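# Pack the unpowered desk robot arm into the floor case

## Task

Lift the small, unpowered robot arm (its joints are limp and move when pushed) off the desk and set it inside the open case on the floor, deep enough that the case lid could close, and leave it settled and still. It must not drop more than a few centimetres at any point, since that can fail the task. Finish by opening the gripper and moving the robot away from it, with the robot upright and not tipped over or leaning.

## Robot and tools

ROBOT. TidyBot++: a mobile base 0.54 m long, 0.50 m wide and 0.38 m tall on four powered casters, carrying one seven-joint arm with a two-finger gripper. The shoulder sits 0.12 m ahead of the base centre, 0.68 m above the floor. Segments: upper arm 0.42 m, forearm 0.31 m, wrist to hand point 0.31 m. The arm starts folded with the hand pointing down; folded, the hand reaches at most 0.08 m past the base front and the elbow can be up to 1.15 m high. A downward-pointing hand can go no higher than about 0.94 m, and only near the base. Cameras: base_camera on the base, and wrist_camera, which looks along the hand.

FRAMES. All positions are in metres. Base frame: origin on the floor below the base centre, x forward, y left, z up. hand_pose is reported here; it is the point halfway between the finger pads, its z axis runs out along the fingers, and the fingers close along its y axis. Closed fingertips reach about 20 mm beyond that point. Odometry frame: where the base frame was when the scene began. base_odometry counts wheel turns only, so slipping is counted as travel; heading is in rad, positive to the left, -3.142 to 3.142. base_tilt is in degrees, positive when leaning forward or right.

move. One action per call; it can combine these keys:
- base: an object with any of translate_m (forward positive, -2 to 2 m), strafe_m (left positive, -2 to 2 m), rotate_rad (counter-clockwise seen from above positive, -6.3 to 6.3 rad). These are offsets from where the base last measured itself, along its axes at the start of the command, not poses. A base move ends after at most 14 s (time_out).
- joints: absolute targets by name, radians: joint_1_rad (any angle; positive is clockwise from above, the opposite of heading), joint_2_rad -2.249 to 2.249 (shoulder, 0 = upper arm vertical), joint_3_rad any angle, joint_4_rad -2.579 to 2.579 (elbow, 0 = straight), joint_5_rad any angle, joint_6_rad -2.099 to 2.099 (wrist), joint_7_rad any angle (with the hand down, positive is counter-clockwise from above; at 1.57 the fingers open to the robot's left and right), gripper_pos 0 (open, ~85 mm gap) to 1 (closed). The gap is about 85 x (1 - gripper_pos) mm. Any-angle joints go the short way; to turn further, step by less than half a turn.
- target: one list of seven numbers [x, y, z, qw, qx, qy, qz], an absolute hand pose in the base frame, position in metres then a quaternion. With target, joints may contain only gripper_pos.
- speeds: lower caps for this call only: translate_m and strafe_m 0.05 to 0.5 m/s, rotate_rad 0.1 to 1.57 rad/s. When translating and strafing together, state the speed under just one of them.
- cameras: list from base_camera, wrist_camera, all; [] gives none.
- blocking: true or omitted waits until everything rests; false returns after about 0.5 s while motion continues.
A move with no action just reports state and images.

Other tools: wait(seconds 0 to 10, cameras) lets time pass and reports; stop(cameras) brakes all running motions; zoom_image(camera, region [x0, y0, x1, y1] pixels, at most 504 by 504) enlarges part of the latest image; read_manual(section "licences") returns licence text only; finished_scene(scene) ends the scene and cannot be reversed, so only call it once the arm is resting in the case, the gripper is open and the robot has backed off.

RESULT LINES. "move" reads done or the worst status. base_status, joint_status and hand_status give each motion's ending: done, moving, off_target (came to rest away from the target, may still press), stopped, contact_stop, time_out, not_followed, torque_fault, limit_stop_at_motor_heat. hand_status is done within 10 mm and 2 degrees. hand_target is where the hand would be if joints reached their targets. motor_effort is percent of motor maximum, with the peak in brackets. "joint command not followed" or "pose unreachable" means a check withheld arm targets; "ARM HIT" means the arm struck the base or itself. on_its_own lists things the robot did unprompted. MOTOR HOT appears from 60 °C; at 75 °C an OVER-TEMPERATURE FAULT lets the arm sag for 30 to 60 s. A refused call, or a contact_stop, time_out or torque fault you did not command, cancels the remaining move, wait and finished_scene calls of that reply.

CORRECTING. Most hand targets end a few centimetres off; add (wanted position minus hand_pose) to your last target. For joints, resend last command plus (wanted minus reading). To keep the hand still after a target, resend hand_target, not hand_pose. The arm sags under a load and the controller does not compensate; do not command a loaded joint to its reading. The arm neither avoids obstacles nor slows at them, and keeps pushing when blocked.

CAUTIONS. The limp arm on the desk will swing and flex when lifted: grip a rigid part firmly, lift and carry slowly, and lower it until it rests on the case bottom before opening the gripper; releasing it in the air or while it still moves counts as a drop. A resting load shows as hand_pose no longer descending while commands go lower. Avoid hard grips on something still supported, twisting or yanking the gripper, and swinging a load fast. Do not drive or turn while the arm is caught on furniture above about 0.6 m, do not reach far out from the folded posture over nearby furniture, and do not swing a stretched arm sideways; these can tip the robot. Backing away or pulling the arm in rights a lean. A blocked base keeps pushing until its move times out. Occasionally an outside nudge may move a loose object.

Each tool is called after "Call:" in YAML: its name, and indented under it one key for each argument.

## Session

Call:
move:

Call:
move:
  base: {"rotate_rad": 1.0}
  cameras: ["base_camera"]

Call:
move:
  base: {"rotate_rad": 1.0}
  cameras: ["base_camera"]

Call:
move:
  base: {"rotate_rad": 1.0}
  cameras: ["base_camera"]

Scene clock: 0.00 s.
Motor temperatures (°C): [29 27 27 27 31 34 40]
base_odometry: x=+0.000 y=+0.000 heading=+0.000
base_tilt: forward=-0.6 right=+0.6
base_status: not commanded
joint_positions: joint_1_rad=-0.037 joint_2_rad=-0.382 joint_3_rad=+3.162 joint_4_rad=-2.541 joint_5_rad=-0.005 joint_6_rad=-0.859 joint_7_rad=+1.611 gripper_pos=+0.000
joint_status: not commanded
motor_effort: joint_1_rad=+0 joint_2_rad=-1 joint_3_rad=-1 joint_4_rad=+14 joint_5_rad=-1 joint_6_rad=+0 joint_7_rad=+1
hand_pose: x=+0.2621 y=+0.0059 z=+0.5889 quat_wxyz=(-0.005, +0.998, +0.027, +0.062) (m; base frame)
hand_target: x=+0.2619 y=+0.0059 z=+0.5887 quat_wxyz=(-0.005, +0.998, +0.027, +0.061) (m; base frame)
hand_status: not commanded
pictures: base_camera, wrist_camera
Images, in order (width x height): base_camera 644x364, wrist_camera 644x476.

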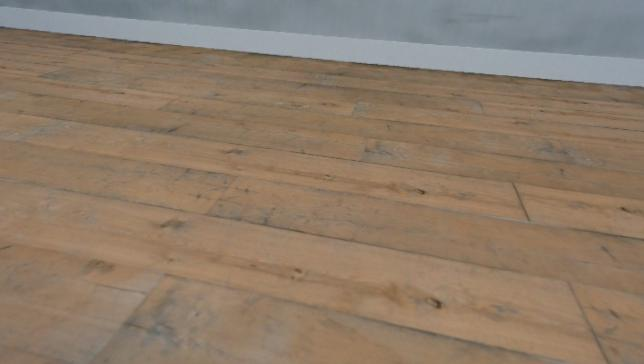

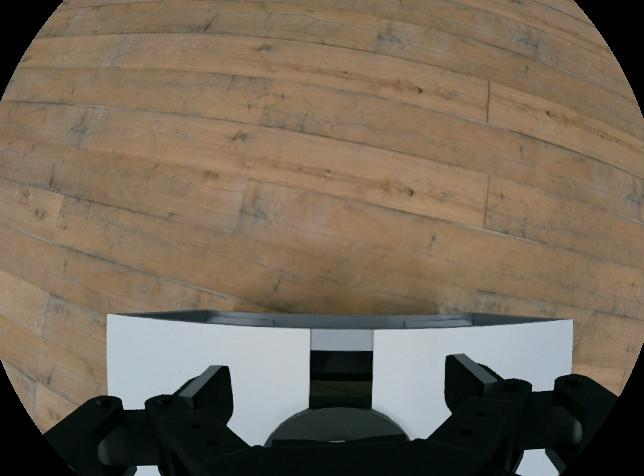

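Scene clock: 1.93 s.
Motor temperatures (°C): [29 27 27 27 31 34 40]
move: done
base_odometry: x=+0.000 y=+0.000 heading=+1.000
base_tilt: forward=-0.6 right=+0.6
base_status: done
joint_positions: joint_1_rad=-0.037 joint_2_rad=-0.382 joint_3_rad=+3.162 joint_4_rad=-2.541 joint_5_rad=-0.005 joint_6_rad=-0.859 joint_7_rad=+1.611 gripper_pos=+0.000
joint_status: not commanded
motor_effort: joint_1_rad=+0(1) joint_2_rad=-1(1) joint_3_rad=+0(1) joint_4_rad=+14(15) joint_5_rad=+0(1) joint_6_rad=+1(1) joint_7_rad=+0(1)
hand_pose: x=+0.2621 y=+0.0059 z=+0.5889 quat_wxyz=(-0.005, +0.998, +0.027, +0.062) (m; base frame)
hand_target: x=+0.2619 y=+0.0059 z=+0.5887 quat_wxyz=(-0.005, +0.998, +0.027, +0.061) (m; base frame)
hand_status: not commanded
pictures: base_camera
Images, in order (width x height): base_camera 644x364.

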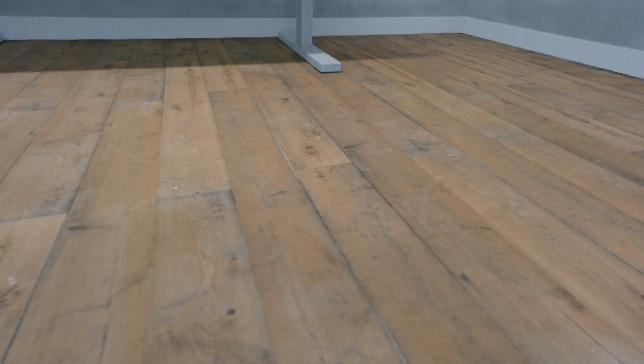

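Scene clock: 3.87 s.
Motor temperatures (°C): [29 27 27 27 31 34 40]
move: done
base_odometry: x=+0.000 y=+0.000 heading=+1.999
base_tilt: forward=-0.6 right=+0.6
base_status: done
joint_positions: joint_1_rad=-0.037 joint_2_rad=-0.382 joint_3_rad=+3.162 joint_4_rad=-2.541 joint_5_rad=-0.005 joint_6_rad=-0.859 joint_7_rad=+1.611 gripper_pos=+0.000
joint_status: not commanded
motor_effort: joint_1_rad=+0(1) joint_2_rad=-1(1) joint_3_rad=+0(1) joint_4_rad=+15(15) joint_5_rad=-1(1) joint_6_rad=+0(1) joint_7_rad=+0(1)
hand_pose: x=+0.2621 y=+0.0059 z=+0.5889 quat_wxyz=(-0.005, +0.998, +0.027, +0.062) (m; base frame)
hand_target: x=+0.2619 y=+0.0059 z=+0.5887 quat_wxyz=(-0.005, +0.998, +0.027, +0.061) (m; base frame)
hand_status: not commanded
pictures: base_camera
Images, in order (width x height): base_camera 644x364.

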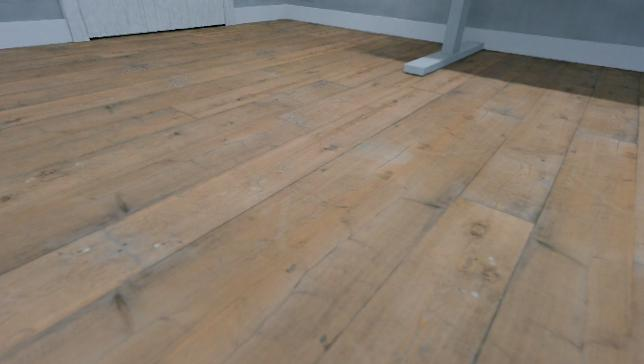

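Scene clock: 5.80 s.
Motor temperatures (°C): [29 27 27 27 31 34 40]
move: done
base_odometry: x=+0.000 y=+0.000 heading=+2.999
base_tilt: forward=-0.6 right=+0.6
base_status: done
joint_positions: joint_1_rad=-0.037 joint_2_rad=-0.382 joint_3_rad=+3.162 joint_4_rad=-2.541 joint_5_rad=-0.005 joint_6_rad=-0.859 joint_7_rad=+1.611 gripper_pos=+0.000
joint_status: not commanded
motor_effort: joint_1_rad=+0(1) joint_2_rad=+0(1) joint_3_rad=+0(1) joint_4_rad=+15(15) joint_5_rad=-1(1) joint_6_rad=+0(0) joint_7_rad=+0(1)
hand_pose: x=+0.2621 y=+0.0059 z=+0.5889 quat_wxyz=(-0.005, +0.998, +0.027, +0.062) (m; base frame)
hand_target: x=+0.2619 y=+0.0059 z=+0.5887 quat_wxyz=(-0.005, +0.998, +0.027, +0.061) (m; base frame)
hand_status: not commanded
pictures: base_camera
Images, in order (width x height): base_camera 644x364.

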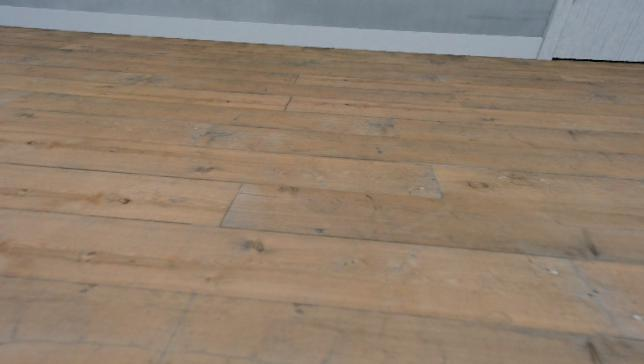

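Call:
move:
  base: {"rotate_rad": 1.0}
  cameras: ["base_camera"]

Call:
move:
  base: {"rotate_rad": 1.0}
  cameras: ["base_camera"]

Call:
move:
  base: {"rotate_rad": -3.43}
  cameras: ["base_camera"]

Scene clock: 15.43 s.
Motor temperatures (°C): [29 27 27 27 31 34 40]
move: done
base_odometry: x=+0.000 y=+0.000 heading=-2.284
base_tilt: forward=-0.6 right=+0.6
base_status: done
joint_positions: joint_1_rad=-0.037 joint_2_rad=-0.382 joint_3_rad=+3.162 joint_4_rad=-2.541 joint_5_rad=-0.005 joint_6_rad=-0.859 joint_7_rad=+1.611 gripper_pos=+0.000
joint_status: not commanded
motor_effort: joint_1_rad=+1(1) joint_2_rad=-1(1) joint_3_rad=+0(1) joint_4_rad=+14(14) joint_5_rad=-1(1) joint_6_rad=+0(1) joint_7_rad=+0(1)
hand_pose: x=+0.2621 y=+0.0059 z=+0.5889 quat_wxyz=(-0.005, +0.998, +0.027, +0.062) (m; base frame)
hand_target: x=+0.2619 y=+0.0059 z=+0.5887 quat_wxyz=(-0.005, +0.998, +0.027, +0.061) (m; base frame)
hand_status: not commanded
pictures: base_camera
Images, in order (width x height): base_camera 644x364.

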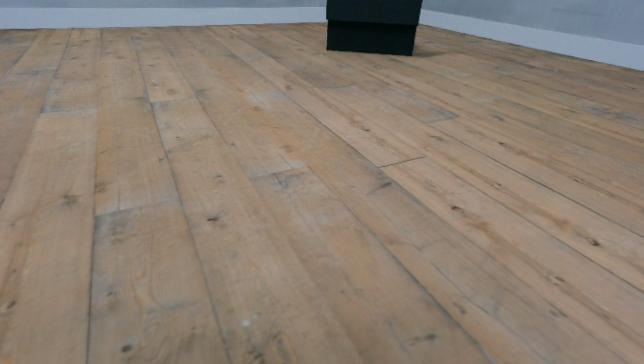

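Scene clock: 17.33 s.
Motor temperatures (°C): [29 27 27 27 31 34 40]
move: done
base_odometry: x=+0.000 y=+0.000 heading=-1.284
base_tilt: forward=-0.6 right=+0.6
base_status: done
joint_positions: joint_1_rad=-0.037 joint_2_rad=-0.382 joint_3_rad=+3.162 joint_4_rad=-2.541 joint_5_rad=-0.005 joint_6_rad=-0.859 joint_7_rad=+1.611 gripper_pos=+0.000
joint_status: not commanded
motor_effort: joint_1_rad=+0(1) joint_2_rad=-1(1) joint_3_rad=+0(1) joint_4_rad=+15(15) joint_5_rad=-1(1) joint_6_rad=+1(1) joint_7_rad=+0(1)
hand_pose: x=+0.2621 y=+0.0059 z=+0.5889 quat_wxyz=(-0.005, +0.998, +0.027, +0.062) (m; base frame)
hand_target: x=+0.2619 y=+0.0059 z=+0.5887 quat_wxyz=(-0.005, +0.998, +0.027, +0.061) (m; base frame)
hand_status: not commanded
pictures: base_camera
Images, in order (width x height): base_camera 644x364.

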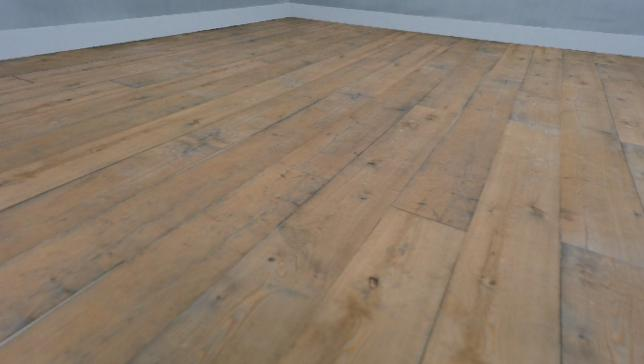

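Scene clock: 20.97 s.
Motor temperatures (°C): [29 27 27 27 31 34 40]
move: done
base_odometry: x=+0.000 y=+0.000 heading=+1.569
base_tilt: forward=-0.6 right=+0.6
base_status: done
joint_positions: joint_1_rad=-0.037 joint_2_rad=-0.382 joint_3_rad=+3.162 joint_4_rad=-2.541 joint_5_rad=-0.005 joint_6_rad=-0.859 joint_7_rad=+1.611 gripper_pos=+0.000
joint_status: not commanded
motor_effort: joint_1_rad=+0(1) joint_2_rad=-1(1) joint_3_rad=+0(1) joint_4_rad=+15(15) joint_5_rad=-1(1) joint_6_rad=+0(1) joint_7_rad=+0(1)
hand_pose: x=+0.2621 y=+0.0059 z=+0.5889 quat_wxyz=(-0.005, +0.998, +0.027, +0.062) (m; base frame)
hand_target: x=+0.2619 y=+0.0059 z=+0.5887 quat_wxyz=(-0.005, +0.998, +0.027, +0.061) (m; base frame)
hand_status: not commanded
pictures: base_camera
Images, in order (width x height): base_camera 644x364.

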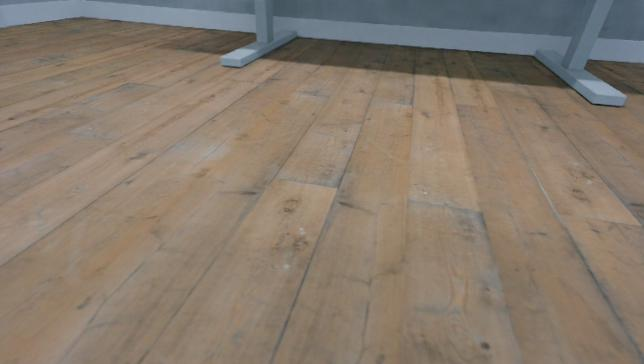

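Call:
move:
  joints: {"joint_6_rad": 0.2, "joint_7_rad": 1.57, "joint_1_rad": 0.0, "joint_3_rad": 3.14, "joint_5_rad": 0.0}

Call:
move:
  base: {"rotate_rad": 2.4}

Scene clock: 32.80 s.
Motor temperatures (°C): [29 27 27 27 31 34 40]
move: done
base_odometry: x=+0.000 y=+0.000 heading=+1.569
base_tilt: forward=-0.6 right=+0.6
base_status: not commanded
joint_positions: joint_1_rad=-0.027 joint_2_rad=-0.382 joint_3_rad=+3.162 joint_4_rad=-2.540 joint_5_rad=-0.005 joint_6_rad=+0.150 joint_7_rad=+1.611 gripper_pos=+0.000
joint_status: all done
motor_effort: joint_1_rad=+1(2) joint_2_rad=-5(5) joint_3_rad=+0(1) joint_4_rad=+18(19) joint_5_rad=-1(1) joint_6_rad=+6(7) joint_7_rad=+0(2)
hand_pose: x=+0.5060 y=+0.0035 z=+0.7663 quat_wxyz=(+0.004, +0.843, +0.016, +0.537) (m; base frame)
hand_target: x=+0.5115 y=+0.0020 z=+0.7794 quat_wxyz=(+0.000, +0.831, +0.000, +0.557) (m; base frame)
hand_status: not commanded
pictures: base_camera, wrist_camera
Images, in order (width x height): base_camera 644x364, wrist_camera 644x476.

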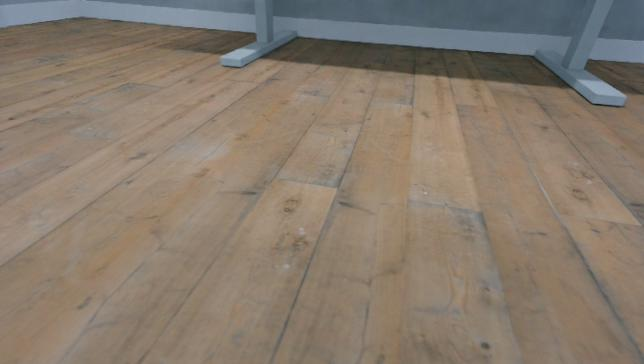

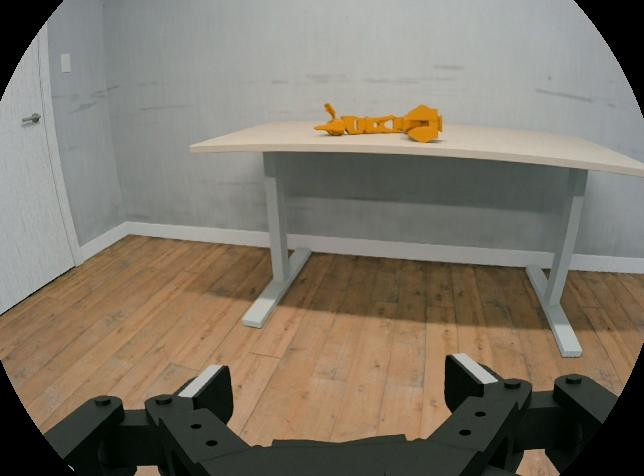

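Scene clock: 35.73 s.
Motor temperatures (°C): [29 27 27 27 31 34 40]
move: done
base_odometry: x=+0.000 y=+0.000 heading=-2.314
base_tilt: forward=-0.6 right=+0.6
base_status: done
joint_positions: joint_1_rad=-0.020 joint_2_rad=-0.382 joint_3_rad=+3.160 joint_4_rad=-2.540 joint_5_rad=-0.005 joint_6_rad=+0.152 joint_7_rad=+1.611 gripper_pos=+0.000
joint_status: not commanded
motor_effort: joint_1_rad=+0(2) joint_2_rad=-5(6) joint_3_rad=+0(1) joint_4_rad=+19(19) joint_5_rad=-1(1) joint_6_rad=+6(7) joint_7_rad=+0(1)
hand_pose: x=+0.5062 y=+0.0016 z=+0.7667 quat_wxyz=(+0.006, +0.843, +0.014, +0.538) (m; base frame)
hand_target: x=+0.5115 y=+0.0020 z=+0.7794 quat_wxyz=(+0.000, +0.831, +0.000, +0.557) (m; base frame)
hand_status: not commanded
pictures: base_camera, wrist_camera
Images, in order (width x height): base_camera 644x364, wrist_camera 644x476.

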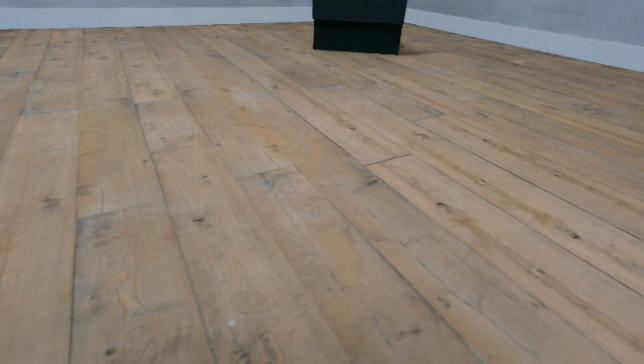

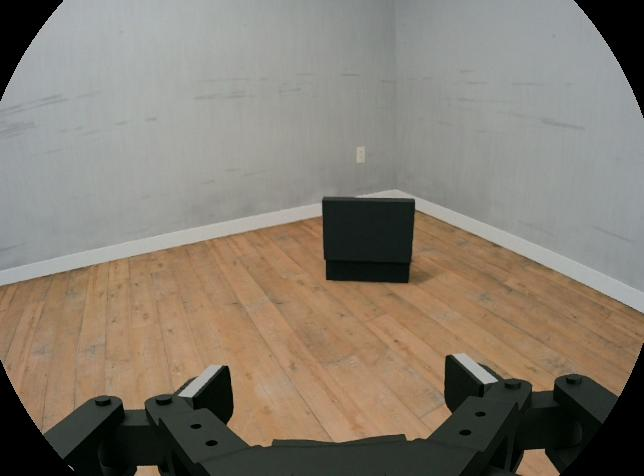

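Call:
zoom_image:
  camera: "wrist_camera"
  region: [270, 150, 470, 310]

Call:
move:
  base: {"rotate_rad": -2.42}
  cameras: ["wrist_camera"]

Call:
zoom_image:
  camera: "wrist_camera"
  region: [270, 60, 470, 200]

Scaled by 2.520.

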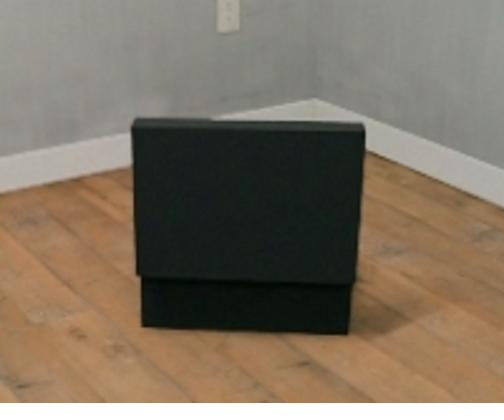

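Scene clock: 50.77 s.
Motor temperatures (°C): [29 27 27 27 31 34 40]
move: done
base_odometry: x=+0.000 y=+0.000 heading=+1.549
base_tilt: forward=-0.6 right=+0.6
base_status: done
joint_positions: joint_1_rad=-0.019 joint_2_rad=-0.382 joint_3_rad=+3.158 joint_4_rad=-2.540 joint_5_rad=-0.005 joint_6_rad=+0.152 joint_7_rad=+1.611 gripper_pos=+0.000
joint_status: not commanded
motor_effort: joint_1_rad=+0(2) joint_2_rad=-5(6) joint_3_rad=+0(2) joint_4_rad=+19(19) joint_5_rad=+0(1) joint_6_rad=+6(7) joint_7_rad=+0(1)
hand_pose: x=+0.5062 y=+0.0022 z=+0.7668 quat_wxyz=(+0.006, +0.843, +0.015, +0.538) (m; base frame)
hand_target: x=+0.5115 y=+0.0020 z=+0.7794 quat_wxyz=(+0.000, +0.831, +0.000, +0.557) (m; base frame)
hand_status: not commanded
pictures: wrist_camera
Images, in order (width x height): wrist_camera 644x476.

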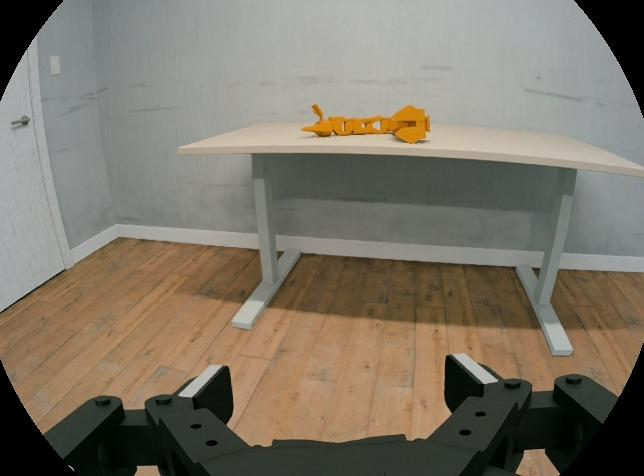

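Scaled by 2.520.

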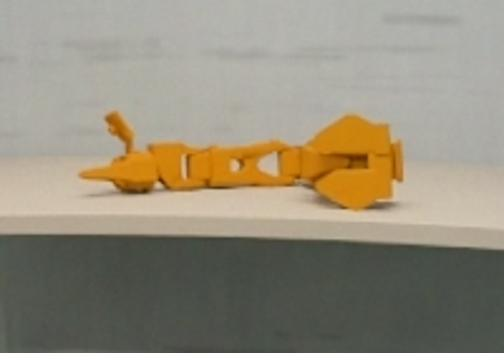

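Call:
move:
  base: {"translate_m": 0.6, "strafe_m":-0.1}

Scene clock: 59.50 s.
Motor temperatures (°C): [29 27 27 27 31 34 40]
move: done
base_odometry: x=+0.113 y=+0.598 heading=+1.549
base_tilt: forward=-0.6 right=+0.6
base_status: done
joint_positions: joint_1_rad=-0.019 joint_2_rad=-0.383 joint_3_rad=+3.158 joint_4_rad=-2.540 joint_5_rad=-0.005 joint_6_rad=+0.153 joint_7_rad=+1.611 gripper_pos=+0.000
joint_status: not commanded
motor_effort: joint_1_rad=+0(1) joint_2_rad=-5(7) joint_3_rad=+0(1) joint_4_rad=+18(19) joint_5_rad=-1(1) joint_6_rad=+7(7) joint_7_rad=+0(1)
hand_pose: x=+0.5063 y=+0.0022 z=+0.7673 quat_wxyz=(+0.006, +0.843, +0.015, +0.538) (m; base frame)
hand_target: x=+0.5115 y=+0.0020 z=+0.7794 quat_wxyz=(+0.000, +0.831, +0.000, +0.557) (m; base frame)
hand_status: not commanded
pictures: base_camera, wrist_camera
Images, in order (width x height): base_camera 644x364, wrist_camera 644x476.

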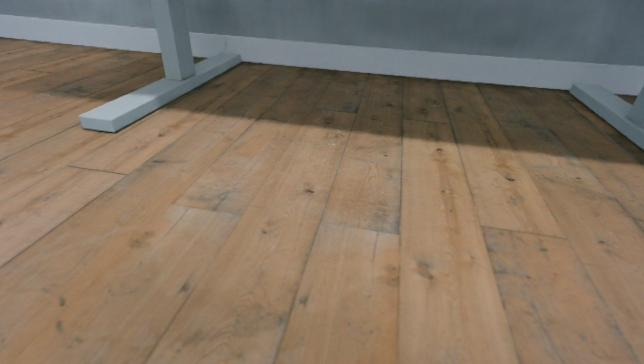

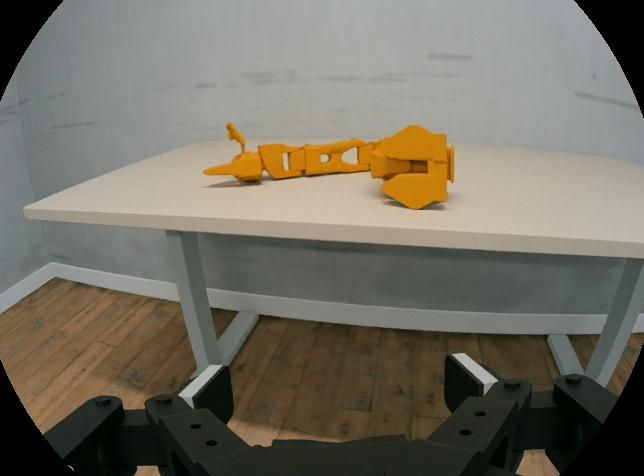

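Call:
move:
  base: {"translate_m": 0.2}
  joints: {"joint_2_rad":-0.1,"joint_4_rad":-1.8,"joint_6_rad":-0.5}

Scene clock: 72.53 s.
Motor temperatures (°C): [29 27 27 27 31 34 40]
move: done
base_odometry: x=+0.118 y=+0.798 heading=+1.549
base_tilt: forward=-0.6 right=+0.6
base_status: done
joint_positions: joint_1_rad=-0.019 joint_2_rad=-0.125 joint_3_rad=+3.158 joint_4_rad=-1.815 joint_5_rad=-0.005 joint_6_rad=-0.449 joint_7_rad=+1.611 gripper_pos=+0.000
joint_status: all done
motor_effort: joint_1_rad=+0(1) joint_2_rad=-17(18) joint_3_rad=-1(1) joint_4_rad=+20(21) joint_5_rad=+0(1) joint_6_rad=+5(7) joint_7_rad=+0(1)
hand_pose: x=+0.6410 y=+0.0033 z=+0.8944 quat_wxyz=(+0.006, +0.877, +0.017, +0.480) (m; base frame)
hand_target: x=+0.6404 y=+0.0022 z=+0.8768 quat_wxyz=(+0.000, +0.891, +0.000, +0.454) (m; base frame)
hand_status: not commanded
pictures: base_camera, wrist_camera
Images, in order (width x height): base_camera 644x364, wrist_camera 644x476.

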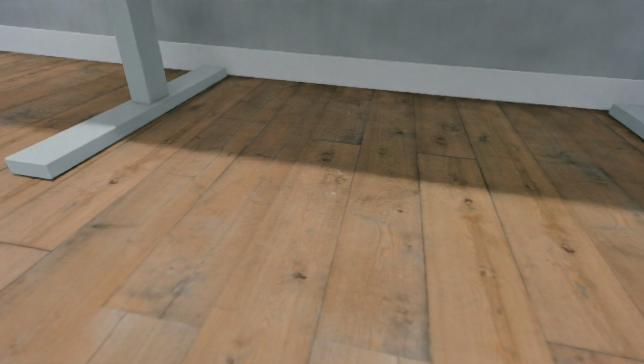

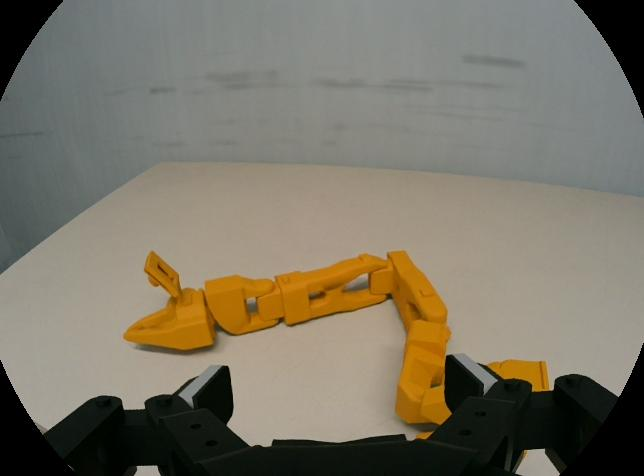

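Call:
move:
  base: {"translate_m": 0.15}
  target: [0.52, 0, 0.88, 0, 1, 0, 0]

Scene clock: 116.53 s.
Motor temperatures (°C): [29 27 27 28 31 34 40]
move: off_target
base_odometry: x=+0.121 y=+0.948 heading=+1.548
base_tilt: forward=-0.6 right=+0.6
base_status: done
joint_positions: joint_1_rad=-0.019 joint_2_rad=+0.219 joint_3_rad=+3.158 joint_4_rad=-1.011 joint_5_rad=-0.005 joint_6_rad=-1.848 joint_7_rad=+1.611 gripper_pos=+0.000
joint_status: not commanded
motor_effort: joint_1_rad=+0(1) joint_2_rad=-25(26) joint_3_rad=-1(1) joint_4_rad=+16(22) joint_5_rad=+0(1) joint_6_rad=+0(6) joint_7_rad=+0(1)
hand_pose: x=+0.5267 y=+0.0051 z=+0.8869 quat_wxyz=(+0.000, +0.999, +0.023, +0.032) (m; base frame)
hand_target: x=+0.5200 y=+0.0000 z=+0.8800 quat_wxyz=(+0.000, +1.000, +0.000, +0.000) (m; base frame)
hand_status: off_target (0.011 m and 4.5 deg from the pose sent, 0.122 m and 57.5 deg at the start)
pictures: base_camera, wrist_camera
Images, in order (width x height): base_camera 644x364, wrist_camera 644x476.

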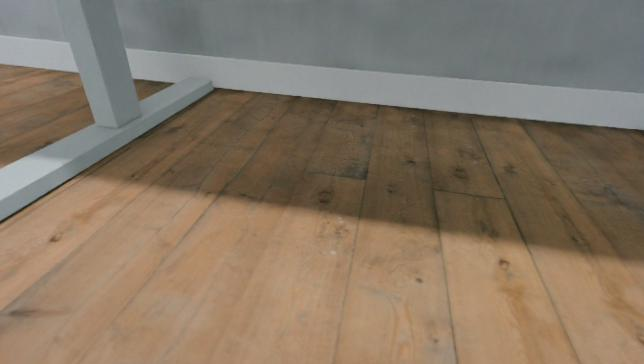

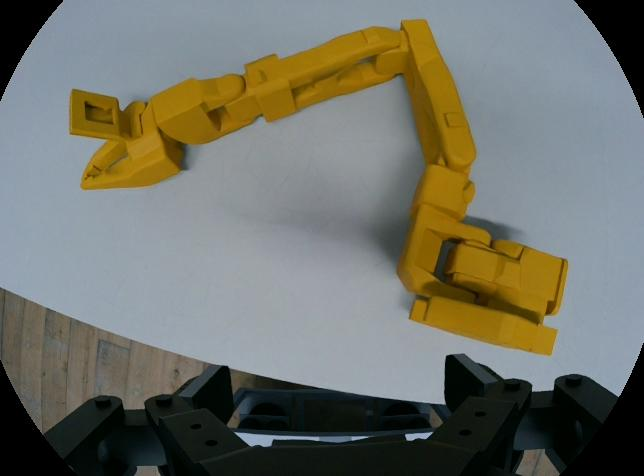

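Call:
move:
  base: {"translate_m": 0.14}
  joints: {"gripper_pos": 1}
  target: [0.55, 0.09, 0.88, 0, 1, 0, 0]

Scene clock: 183.53 s.
Motor temperatures (°C): [29 27 27 28 31 34 40]
move: off_target
base_odometry: x=+0.124 y=+1.088 heading=+1.548
base_tilt: forward=-0.6 right=+0.6
base_status: done
joint_positions: joint_1_rad=-0.186 joint_2_rad=+0.351 joint_3_rad=+3.158 joint_4_rad=-0.852 joint_5_rad=-0.005 joint_6_rad=-1.898 joint_7_rad=+1.430 gripper_pos=+0.999
joint_status: all done
motor_effort: joint_1_rad=+0(2) joint_2_rad=-29(34) joint_3_rad=-1(2) joint_4_rad=+15(16) joint_5_rad=+0(1) joint_6_rad=-1(2) joint_7_rad=+0(1)
hand_pose: x=+0.5626 y=+0.0805 z=+0.8790 quat_wxyz=(-0.003, +1.000, +0.016, +0.020) (m; base frame)
hand_target: x=+0.5500 y=+0.0900 z=+0.8800 quat_wxyz=(+0.000, +1.000, +0.000, +0.000) (m; base frame)
hand_status: off_target (0.016 m and 3.0 deg from the pose sent, 0.088 m and 4.5 deg at the start)
pictures: base_camera, wrist_camera
Images, in order (width x height): base_camera 644x364, wrist_camera 644x476.

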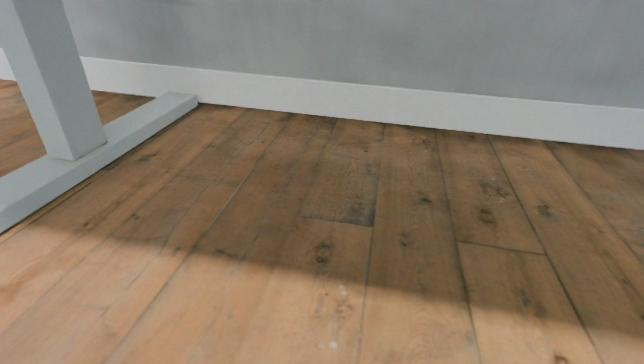

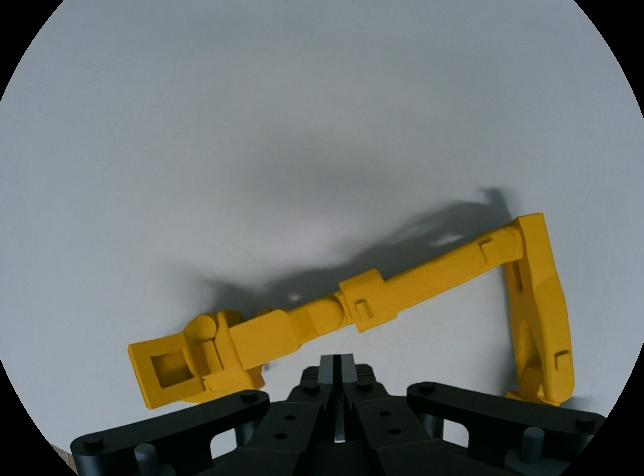

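Call:
wait:
  seconds: 0.3
  cameras: ["wrist_camera"]

Scene clock: 197.07 s.
Motor temperatures (°C): [29 27 27 28 31 34 40]
base_odometry: x=+0.124 y=+1.088 heading=+1.548
base_tilt: forward=-0.6 right=+0.6
base_status: done
joint_positions: joint_1_rad=-0.186 joint_2_rad=+0.351 joint_3_rad=+3.158 joint_4_rad=-0.852 joint_5_rad=-0.005 joint_6_rad=-1.898 joint_7_rad=+1.429 gripper_pos=+0.999
joint_status: all done
motor_effort: joint_1_rad=+0(2) joint_2_rad=-29(34) joint_3_rad=-1(2) joint_4_rad=+15(16) joint_5_rad=+0(1) joint_6_rad=-1(2) joint_7_rad=+0(1)
hand_pose: x=+0.5625 y=+0.0805 z=+0.8790 quat_wxyz=(-0.003, +1.000, +0.015, +0.020) (m; base frame)
hand_target: x=+0.5500 y=+0.0900 z=+0.8800 quat_wxyz=(+0.000, +1.000, +0.000, +0.000) (m; base frame)
hand_status: off_target (0.016 m and 2.9 deg from the pose sent, 0.088 m and 4.5 deg at the start)
wait: 0.30 s; at rest from the start
pictures: wrist_camera
Images, in order (width x height): wrist_camera 644x476.

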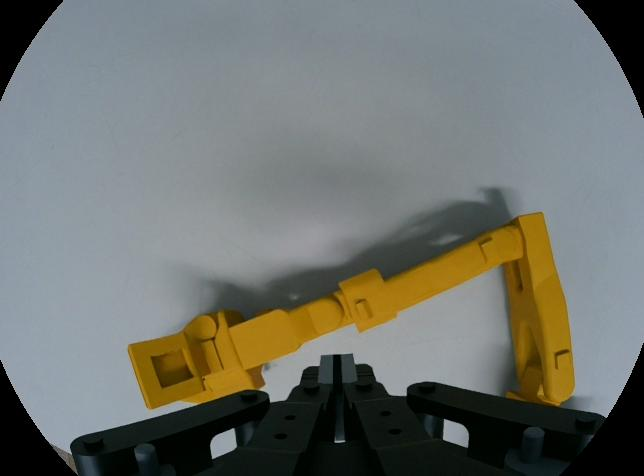

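Call:
move:
  target: [0.608, 0.14, 0.86, 0, 1, 0, 0]
  cameras: []

Call:
move:
  target: [0.608, 0.14, 0.80, 0, 1, 0, 0]
  cameras: ["wrist_camera"]

Scene clock: 209.97 s.
Motor temperatures (°C): [29 27 27 28 31 34 40]
move: off_target
base_odometry: x=+0.124 y=+1.088 heading=+1.548
base_tilt: forward=-0.6 right=+0.6
base_status: not commanded
joint_positions: joint_1_rad=-0.262 joint_2_rad=+0.540 joint_3_rad=+3.158 joint_4_rad=-0.591 joint_5_rad=-0.005 joint_6_rad=-1.958 joint_7_rad=+1.362 gripper_pos=+0.999
joint_status: not commanded
motor_effort: joint_1_rad=+1(2) joint_2_rad=-35(37) joint_3_rad=-1(1) joint_4_rad=+15(16) joint_5_rad=-1(1) joint_6_rad=+0(1) joint_7_rad=+0(1)
hand_pose: x=+0.6192 y=+0.1315 z=+0.8659 quat_wxyz=(-0.004, +0.999, +0.021, +0.026) (m; base frame)
hand_target: x=+0.6080 y=+0.1400 z=+0.8600 quat_wxyz=(+0.000, +1.000, +0.000, +0.000) (m; base frame)
hand_status: off_target (0.015 m and 3.9 deg from the pose sent, 0.077 m and 2.9 deg at the start)
pictures: none
No camera images: "cameras" was empty.

Scene clock: 211.37 s.
Motor temperatures (°C): [29 27 27 28 31 34 40]
move: off_target
base_odometry: x=+0.124 y=+1.088 heading=+1.548
base_tilt: forward=-0.5 right=+0.6
base_status: not commanded
joint_positions: joint_1_rad=-0.262 joint_2_rad=+0.495 joint_3_rad=+3.158 joint_4_rad=-0.867 joint_5_rad=-0.005 joint_6_rad=-1.812 joint_7_rad=+1.358 gripper_pos=+0.999
joint_status: not commanded
motor_effort: joint_1_rad=+0(1) joint_2_rad=-34(35) joint_3_rad=-1(1) joint_4_rad=+16(16) joint_5_rad=-1(1) joint_6_rad=-1(2) joint_7_rad=+0(1)
hand_pose: x=+0.6004 y=+0.1260 z=+0.8062 quat_wxyz=(+0.005, +1.000, +0.018, -0.015) (m; base frame)
hand_target: x=+0.6080 y=+0.1400 z=+0.8000 quat_wxyz=(+0.000, +1.000, +0.000, +0.000) (m; base frame)
hand_status: off_target (0.017 m and 2.8 deg from the pose sent, 0.067 m and 3.9 deg at the start)
pictures: wrist_camera
Images, in order (width x height): wrist_camera 644x476.

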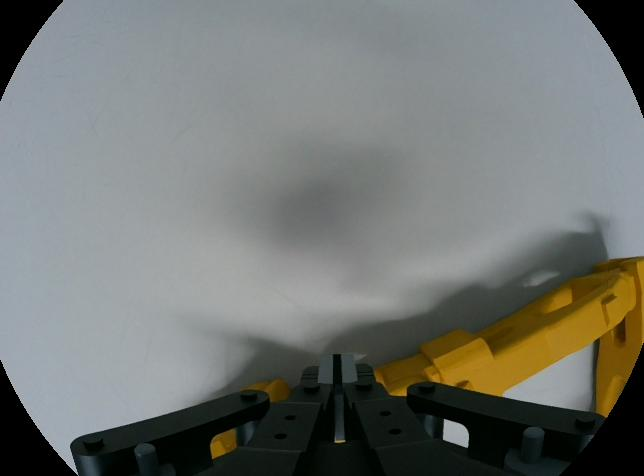

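Call:
move:
  target: [0.65, 0.15, 0.80, 0, 1, 0, 0]
  cameras: []

Call:
move:
  target: [0.65, 0.15, 0.765, 0, 1, 0, 0]
  cameras: ["wrist_camera"]

Scene clock: 217.67 s.
Motor temperatures (°C): [29 27 27 28 31 34 40]
move: off_target
base_odometry: x=+0.124 y=+1.088 heading=+1.548
base_tilt: forward=-0.6 right=+0.7
base_status: not commanded
joint_positions: joint_1_rad=-0.262 joint_2_rad=+0.610 joint_3_rad=+3.158 joint_4_rad=-0.653 joint_5_rad=-0.005 joint_6_rad=-1.822 joint_7_rad=+1.358 gripper_pos=+0.999
joint_status: not commanded
motor_effort: joint_1_rad=+1(1) joint_2_rad=-38(39) joint_3_rad=-1(1) joint_4_rad=+16(16) joint_5_rad=-1(1) joint_6_rad=-1(2) joint_7_rad=+0(0)
hand_pose: x=+0.6591 y=+0.1417 z=+0.8109 quat_wxyz=(-0.004, +0.999, +0.019, +0.028) (m; base frame)
hand_target: x=+0.6500 y=+0.1500 z=+0.8000 quat_wxyz=(+0.000, +1.000, +0.000, +0.000) (m; base frame)
hand_status: off_target (0.016 m and 3.9 deg from the pose sent, 0.055 m and 2.8 deg at the start)
pictures: none
No camera images: "cameras" was empty.

Scene clock: 218.77 s.
Motor temperatures (°C): [29 27 27 28 31 34 40]
move: off_target
base_odometry: x=+0.124 y=+1.088 heading=+1.548
base_tilt: forward=-0.5 right=+0.6
base_status: not commanded
joint_positions: joint_1_rad=-0.262 joint_2_rad=+0.606 joint_3_rad=+3.158 joint_4_rad=-0.784 joint_5_rad=-0.005 joint_6_rad=-1.775 joint_7_rad=+1.358 gripper_pos=+0.999
joint_status: not commanded
motor_effort: joint_1_rad=+0(1) joint_2_rad=-38(40) joint_3_rad=-1(1) joint_4_rad=+16(17) joint_5_rad=+0(1) joint_6_rad=-2(2) joint_7_rad=+0(1)
hand_pose: x=+0.6432 y=+0.1373 z=+0.7731 quat_wxyz=(+0.005, +1.000, +0.018, -0.011) (m; base frame)
hand_target: x=+0.6500 y=+0.1500 z=+0.7650 quat_wxyz=(+0.000, +1.000, +0.000, +0.000) (m; base frame)
hand_status: off_target (0.017 m and 2.5 deg from the pose sent, 0.048 m and 3.9 deg at the start)
pictures: wrist_camera
Images, in order (width x height): wrist_camera 644x476.

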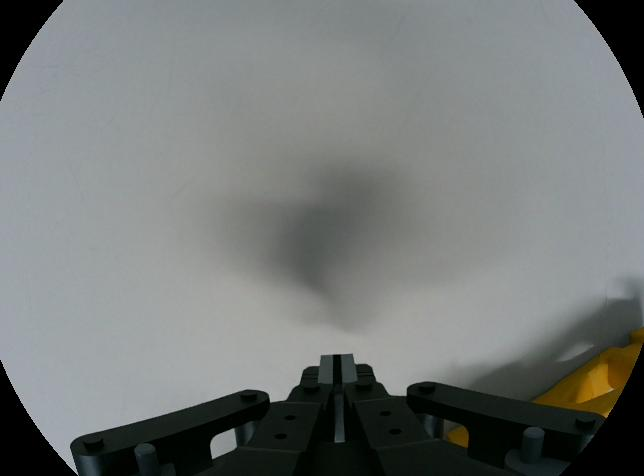

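Call:
move:
  target: [0.65, 0.15, 0.735, 0, 1, 0, 0]
  cameras: ["wrist_camera"]

Scene clock: 224.13 s.
Motor temperatures (°C): [29 28 27 28 31 34 40]
move: off_target
base_odometry: x=+0.124 y=+1.088 heading=+1.548
base_tilt: forward=-0.6 right=+0.6
base_status: not commanded
joint_positions: joint_1_rad=-0.262 joint_2_rad=+0.595 joint_3_rad=+3.158 joint_4_rad=-0.897 joint_5_rad=-0.005 joint_6_rad=-1.678 joint_7_rad=+1.358 gripper_pos=+0.999
joint_status: not commanded
motor_effort: joint_1_rad=+0(1) joint_2_rad=-38(40) joint_3_rad=-1(1) joint_4_rad=+16(17) joint_5_rad=+0(1) joint_6_rad=-1(2) joint_7_rad=+0(1)
hand_pose: x=+0.6419 y=+0.1366 z=+0.7439 quat_wxyz=(+0.005, +1.000, +0.018, -0.013) (m; base frame)
hand_target: x=+0.6500 y=+0.1500 z=+0.7350 quat_wxyz=(+0.000, +1.000, +0.000, +0.000) (m; base frame)
hand_status: off_target (0.018 m and 2.6 deg from the pose sent, 0.041 m and 2.5 deg at the start)
pictures: wrist_camera
Images, in order (width x height): wrist_camera 644x476.

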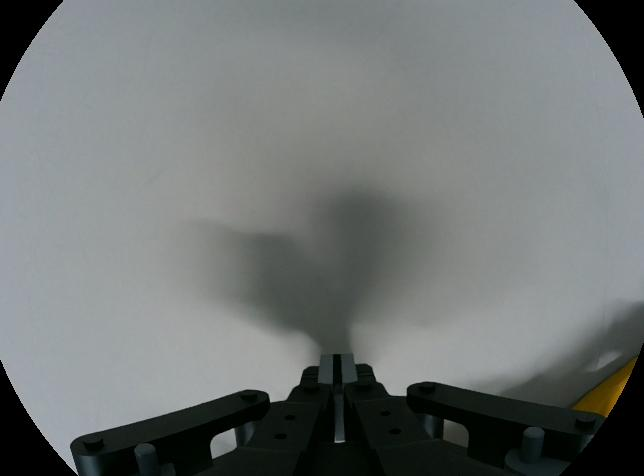

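Call:
move:
  target: [0.585, 0.14, 0.735, 0, 1, 0, 0]
  cameras: ["wrist_camera"]

Call:
move:
  target: [0.55, 0.12, 0.735, 0, 1, 0, 0]
  cameras: ["wrist_camera"]

Scene clock: 239.77 s.
Motor temperatures (°C): [29 28 27 28 31 34 40]
move: off_target
base_odometry: x=+0.124 y=+1.088 heading=+1.548
base_tilt: forward=-0.6 right=+0.6
base_status: not commanded
joint_positions: joint_1_rad=-0.262 joint_2_rad=+0.417 joint_3_rad=+3.158 joint_4_rad=-1.182 joint_5_rad=-0.005 joint_6_rad=-1.560 joint_7_rad=+1.338 gripper_pos=+0.999
joint_status: not commanded
motor_effort: joint_1_rad=+1(1) joint_2_rad=-31(38) joint_3_rad=-1(1) joint_4_rad=+15(17) joint_5_rad=-1(1) joint_6_rad=-2(2) joint_7_rad=+0(1)
hand_pose: x=+0.5830 y=+0.1208 z=+0.7463 quat_wxyz=(+0.003, +1.000, +0.007, -0.008) (m; base frame)
hand_target: x=+0.5850 y=+0.1400 z=+0.7350 quat_wxyz=(+0.000, +1.000, +0.000, +0.000) (m; base frame)
hand_status: off_target (0.022 m and 1.3 deg from the pose sent, 0.058 m and 2.6 deg at the start)
pictures: wrist_camera
Images, in order (width x height): wrist_camera 644x476.

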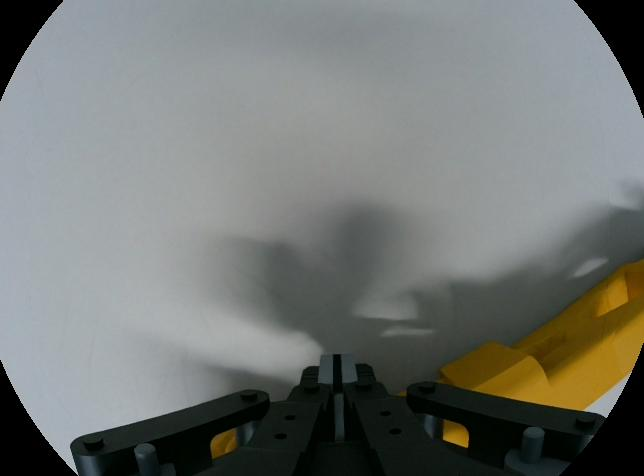

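Scene clock: 240.80 s.
Motor temperatures (°C): [29 28 27 28 31 34 40]
move: off_target
base_odometry: x=+0.124 y=+1.088 heading=+1.548
base_tilt: forward=-0.6 right=+0.6
base_status: not commanded
joint_positions: joint_1_rad=-0.262 joint_2_rad=+0.320 joint_3_rad=+3.140 joint_4_rad=-1.326 joint_5_rad=-0.005 joint_6_rad=-1.513 joint_7_rad=+1.338 gripper_pos=+0.999
joint_status: not commanded
motor_effort: joint_1_rad=+0(1) joint_2_rad=-28(32) joint_3_rad=-1(1) joint_4_rad=+16(16) joint_5_rad=-1(1) joint_6_rad=-1(2) joint_7_rad=+0(0)
hand_pose: x=+0.5434 y=+0.1177 z=+0.7465 quat_wxyz=(-0.001, +1.000, +0.015, -0.009) (m; base frame)
hand_target: x=+0.5500 y=+0.1200 z=+0.7350 quat_wxyz=(+0.000, +1.000, +0.000, +0.000) (m; base frame)
hand_status: off_target (0.013 m and 2.0 deg from the pose sent, 0.035 m and 1.3 deg at the start)
pictures: wrist_camera
Images, in order (width x height): wrist_camera 644x476.

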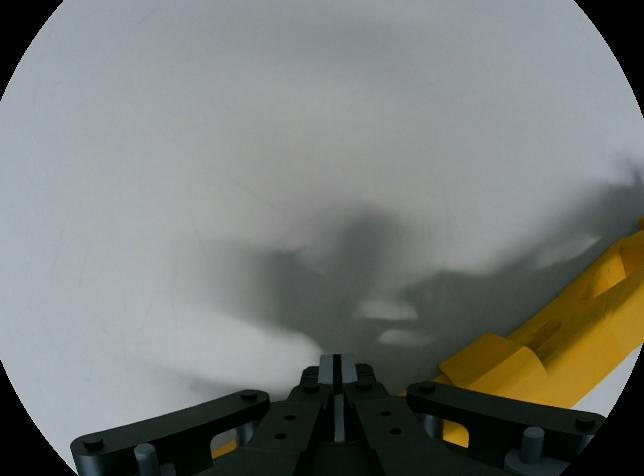

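Call:
move:
  target: [0.52, 0.095, 0.735, 0, 1, 0, 0]
  cameras: []

Call:
move:
  target: [0.50, 0.07, 0.735, 0, 1, 0, 0]
  cameras: ["wrist_camera"]

Call:
move:
  target: [0.56, 0.10, 0.81, 0, 1, 0, 0]
  cameras: []

Call:
move:
  target: [0.50, -0.04, 0.89, 0, 1, 0, 0]
  joints: {"gripper_pos":0}
  cameras: ["wrist_camera"]

Scene clock: 252.90 s.
Motor temperatures (°C): [29 28 27 28 31 34 40]
move: off_target
base_odometry: x=+0.124 y=+1.088 heading=+1.548
base_tilt: forward=-0.6 right=+0.6
base_status: not commanded
joint_positions: joint_1_rad=-0.226 joint_2_rad=+0.235 joint_3_rad=+3.129 joint_4_rad=-1.442 joint_5_rad=-0.005 joint_6_rad=-1.477 joint_7_rad=+1.338 gripper_pos=+0.999
joint_status: not commanded
motor_effort: joint_1_rad=+1(2) joint_2_rad=-24(28) joint_3_rad=+0(1) joint_4_rad=+15(16) joint_5_rad=+0(1) joint_6_rad=-1(3) joint_7_rad=+0(0)
hand_pose: x=+0.5132 y=+0.0986 z=+0.7463 quat_wxyz=(-0.002, +1.000, +0.002, -0.007) (m; base frame)
hand_target: x=+0.5200 y=+0.0950 z=+0.7350 quat_wxyz=(+0.000, +1.000, +0.000, +0.000) (m; base frame)
hand_status: off_target (0.014 m and 0.9 deg from the pose sent, 0.035 m and 2.0 deg at the start)
pictures: none
No camera images: "cameras" was empty.

Scene clock: 253.73 s.
Motor temperatures (°C): [29 28 27 28 31 34 40]
move: off_target
base_odometry: x=+0.124 y=+1.088 heading=+1.548
base_tilt: forward=-0.6 right=+0.6
base_status: not commanded
joint_positions: joint_1_rad=-0.173 joint_2_rad=+0.177 joint_3_rad=+3.126 joint_4_rad=-1.518 joint_5_rad=-0.005 joint_6_rad=-1.458 joint_7_rad=+1.345 gripper_pos=+0.999
joint_status: not commanded
motor_effort: joint_1_rad=+0(3) joint_2_rad=-22(25) joint_3_rad=+0(1) joint_4_rad=+15(16) joint_5_rad=-1(1) joint_6_rad=-1(3) joint_7_rad=+0(1)
hand_pose: x=+0.4941 y=+0.0745 z=+0.7458 quat_wxyz=(-0.003, +1.000, -0.019, -0.006) (m; base frame)
hand_target: x=+0.5000 y=+0.0700 z=+0.7350 quat_wxyz=(+0.000, +1.000, +0.000, +0.000) (m; base frame)
hand_status: off_target (0.013 m and 2.3 deg from the pose sent, 0.033 m and 0.9 deg at the start)
pictures: wrist_camera
Images, in order (width x height): wrist_camera 644x476.

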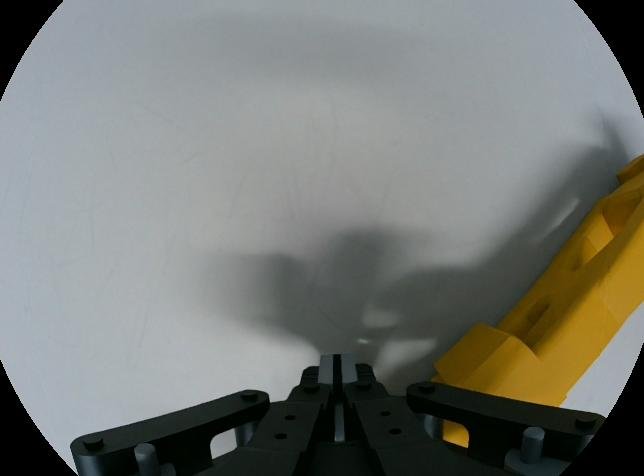

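Scene clock: 255.37 s.
Motor temperatures (°C): [29 28 27 28 31 34 40]
move: off_target
base_odometry: x=+0.124 y=+1.088 heading=+1.548
base_tilt: forward=-0.6 right=+0.6
base_status: not commanded
joint_positions: joint_1_rad=-0.189 joint_2_rad=+0.311 joint_3_rad=+3.126 joint_4_rad=-1.109 joint_5_rad=-0.005 joint_6_rad=-1.656 joint_7_rad=+1.345 gripper_pos=+0.999
joint_status: not commanded
motor_effort: joint_1_rad=+1(1) joint_2_rad=-29(29) joint_3_rad=-1(1) joint_4_rad=+17(17) joint_5_rad=-1(1) joint_6_rad=-1(2) joint_7_rad=+0(1)
hand_pose: x=+0.5688 y=+0.0953 z=+0.8189 quat_wxyz=(-0.012, +0.999, -0.011, +0.031) (m; base frame)
hand_target: x=+0.5600 y=+0.1000 z=+0.8100 quat_wxyz=(+0.000, +1.000, +0.000, +0.000) (m; base frame)
hand_status: off_target (0.013 m and 4.0 deg from the pose sent, 0.095 m and 2.3 deg at the start)
pictures: none
No camera images: "cameras" was empty.

Scene clock: 257.03 s.
Motor temperatures (°C): [29 28 27 28 31 34 40]
move: off_target
base_odometry: x=+0.124 y=+1.088 heading=+1.548
base_tilt: forward=-0.6 right=+0.6
base_status: not commanded
joint_positions: joint_1_rad=+0.043 joint_2_rad=+0.200 joint_3_rad=+3.185 joint_4_rad=-1.026 joint_5_rad=-0.005 joint_6_rad=-1.871 joint_7_rad=+1.633 gripper_pos=+0.000
joint_status: all done
motor_effort: joint_1_rad=+1(3) joint_2_rad=-24(30) joint_3_rad=+0(2) joint_4_rad=+15(17) joint_5_rad=+0(1) joint_6_rad=+0(1) joint_7_rad=+0(1)
hand_pose: x=+0.5118 y=-0.0289 z=+0.8896 quat_wxyz=(+0.003, +1.000, -0.011, +0.022) (m; base frame)
hand_target: x=+0.5000 y=-0.0400 z=+0.8900 quat_wxyz=(+0.000, +1.000, +0.000, +0.000) (m; base frame)
hand_status: off_target (0.016 m and 2.9 deg from the pose sent, 0.168 m and 4.0 deg at the start)
pictures: wrist_camera
Images, in order (width x height): wrist_camera 644x476.

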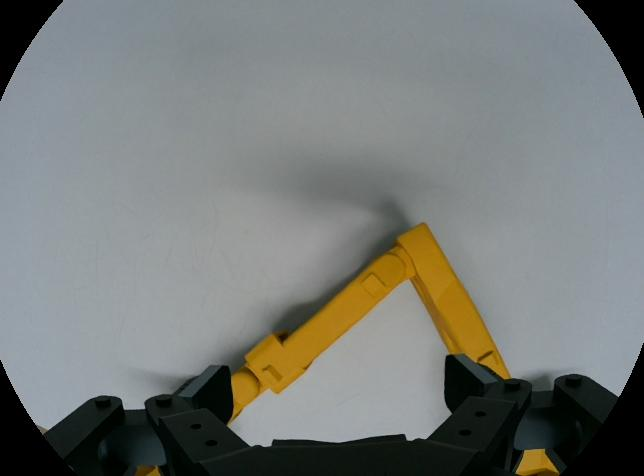

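Call:
move:
  base: {"translate_m": -0.13}
  cameras: ["wrist_camera"]

Scene clock: 263.43 s.
Motor temperatures (°C): [29 28 27 28 31 34 40]
move: done
base_odometry: x=+0.121 y=+0.958 heading=+1.548
base_tilt: forward=-0.6 right=+0.6
base_status: done
joint_positions: joint_1_rad=+0.043 joint_2_rad=+0.194 joint_3_rad=+3.185 joint_4_rad=-1.025 joint_5_rad=-0.005 joint_6_rad=-1.878 joint_7_rad=+1.634 gripper_pos=+0.000
joint_status: not commanded
motor_effort: joint_1_rad=+1(1) joint_2_rad=-24(27) joint_3_rad=-1(1) joint_4_rad=+15(16) joint_5_rad=+0(1) joint_6_rad=-1(2) joint_7_rad=+0(1)
hand_pose: x=+0.5084 y=-0.0287 z=+0.8920 quat_wxyz=(+0.003, +1.000, -0.010, +0.022) (m; base frame)
hand_target: x=+0.5000 y=-0.0400 z=+0.8900 quat_wxyz=(+0.000, +1.000, +0.000, +0.000) (m; base frame)
hand_status: not commanded
pictures: wrist_camera
Images, in order (width x height): wrist_camera 644x476.

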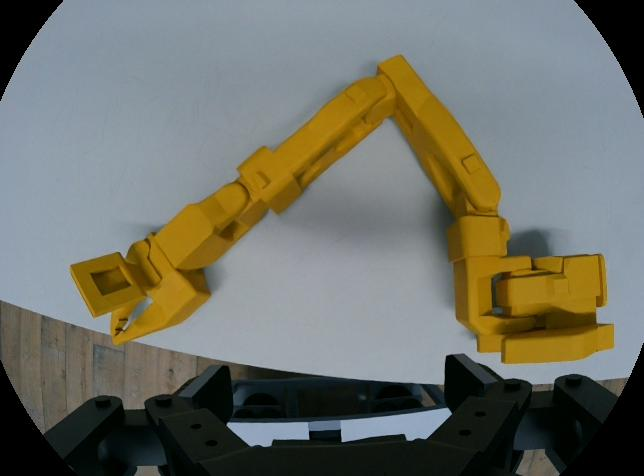

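Call:
move:
  target: [0.545, 0.25, 0.86, 0, 1, 0, 0]
  joints: {"gripper_pos":1}
  cameras: []

Call:
move:
  target: [0.545, 0.25, 0.79, 0, 1, 0, 0]
  cameras: ["wrist_camera"]

Scene clock: 316.03 s.
Motor temperatures (°C): [29 28 27 28 31 34 40]
move: off_target
base_odometry: x=+0.121 y=+0.958 heading=+1.548
base_tilt: forward=-0.6 right=+0.6
base_status: not commanded
joint_positions: joint_1_rad=-0.510 joint_2_rad=+0.477 joint_3_rad=+3.174 joint_4_rad=-0.686 joint_5_rad=-0.005 joint_6_rad=-1.918 joint_7_rad=+1.105 gripper_pos=+0.999
joint_status: all done
motor_effort: joint_1_rad=+1(3) joint_2_rad=-33(34) joint_3_rad=-1(2) joint_4_rad=+15(16) joint_5_rad=+0(1) joint_6_rad=+0(1) joint_7_rad=+0(1)
hand_pose: x=+0.5605 y=+0.2369 z=+0.8691 quat_wxyz=(-0.009, +0.999, +0.009, +0.029) (m; base frame)
hand_target: x=+0.5450 y=+0.2500 z=+0.8600 quat_wxyz=(+0.000, +1.000, +0.000, +0.000) (m; base frame)
hand_status: off_target (0.022 m and 3.7 deg from the pose sent, 0.283 m and 2.8 deg at the start)
pictures: none
No camera images: "cameras" was empty.

Scene clock: 317.60 s.
Motor temperatures (°C): [29 28 27 28 31 34 40]
move: off_target
base_odometry: x=+0.121 y=+0.958 heading=+1.548
base_tilt: forward=-0.6 right=+0.6
base_status: not commanded
joint_positions: joint_1_rad=-0.510 joint_2_rad=+0.448 joint_3_rad=+3.144 joint_4_rad=-0.975 joint_5_rad=-0.005 joint_6_rad=-1.750 joint_7_rad=+1.093 gripper_pos=+0.999
joint_status: not commanded
motor_effort: joint_1_rad=+0(1) joint_2_rad=-33(34) joint_3_rad=-1(1) joint_4_rad=+16(17) joint_5_rad=+0(1) joint_6_rad=-1(2) joint_7_rad=+0(1)
hand_pose: x=+0.5402 y=+0.2377 z=+0.7962 quat_wxyz=(+0.005, +1.000, +0.015, -0.015) (m; base frame)
hand_target: x=+0.5450 y=+0.2500 z=+0.7900 quat_wxyz=(+0.000, +1.000, +0.000, +0.000) (m; base frame)
hand_status: off_target (0.015 m and 2.5 deg from the pose sent, 0.082 m and 3.7 deg at the start)
pictures: wrist_camera
Images, in order (width x height): wrist_camera 644x476.

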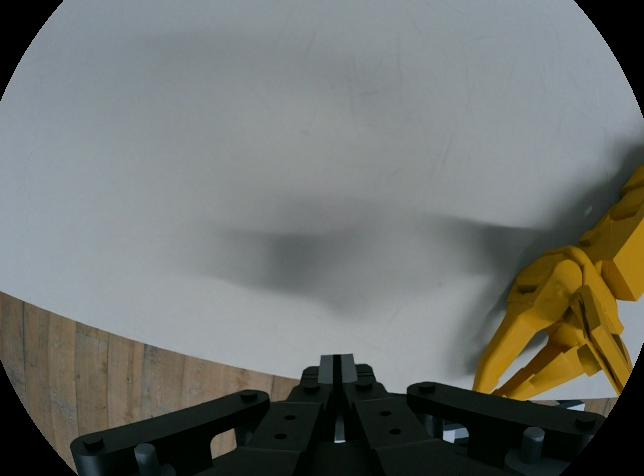

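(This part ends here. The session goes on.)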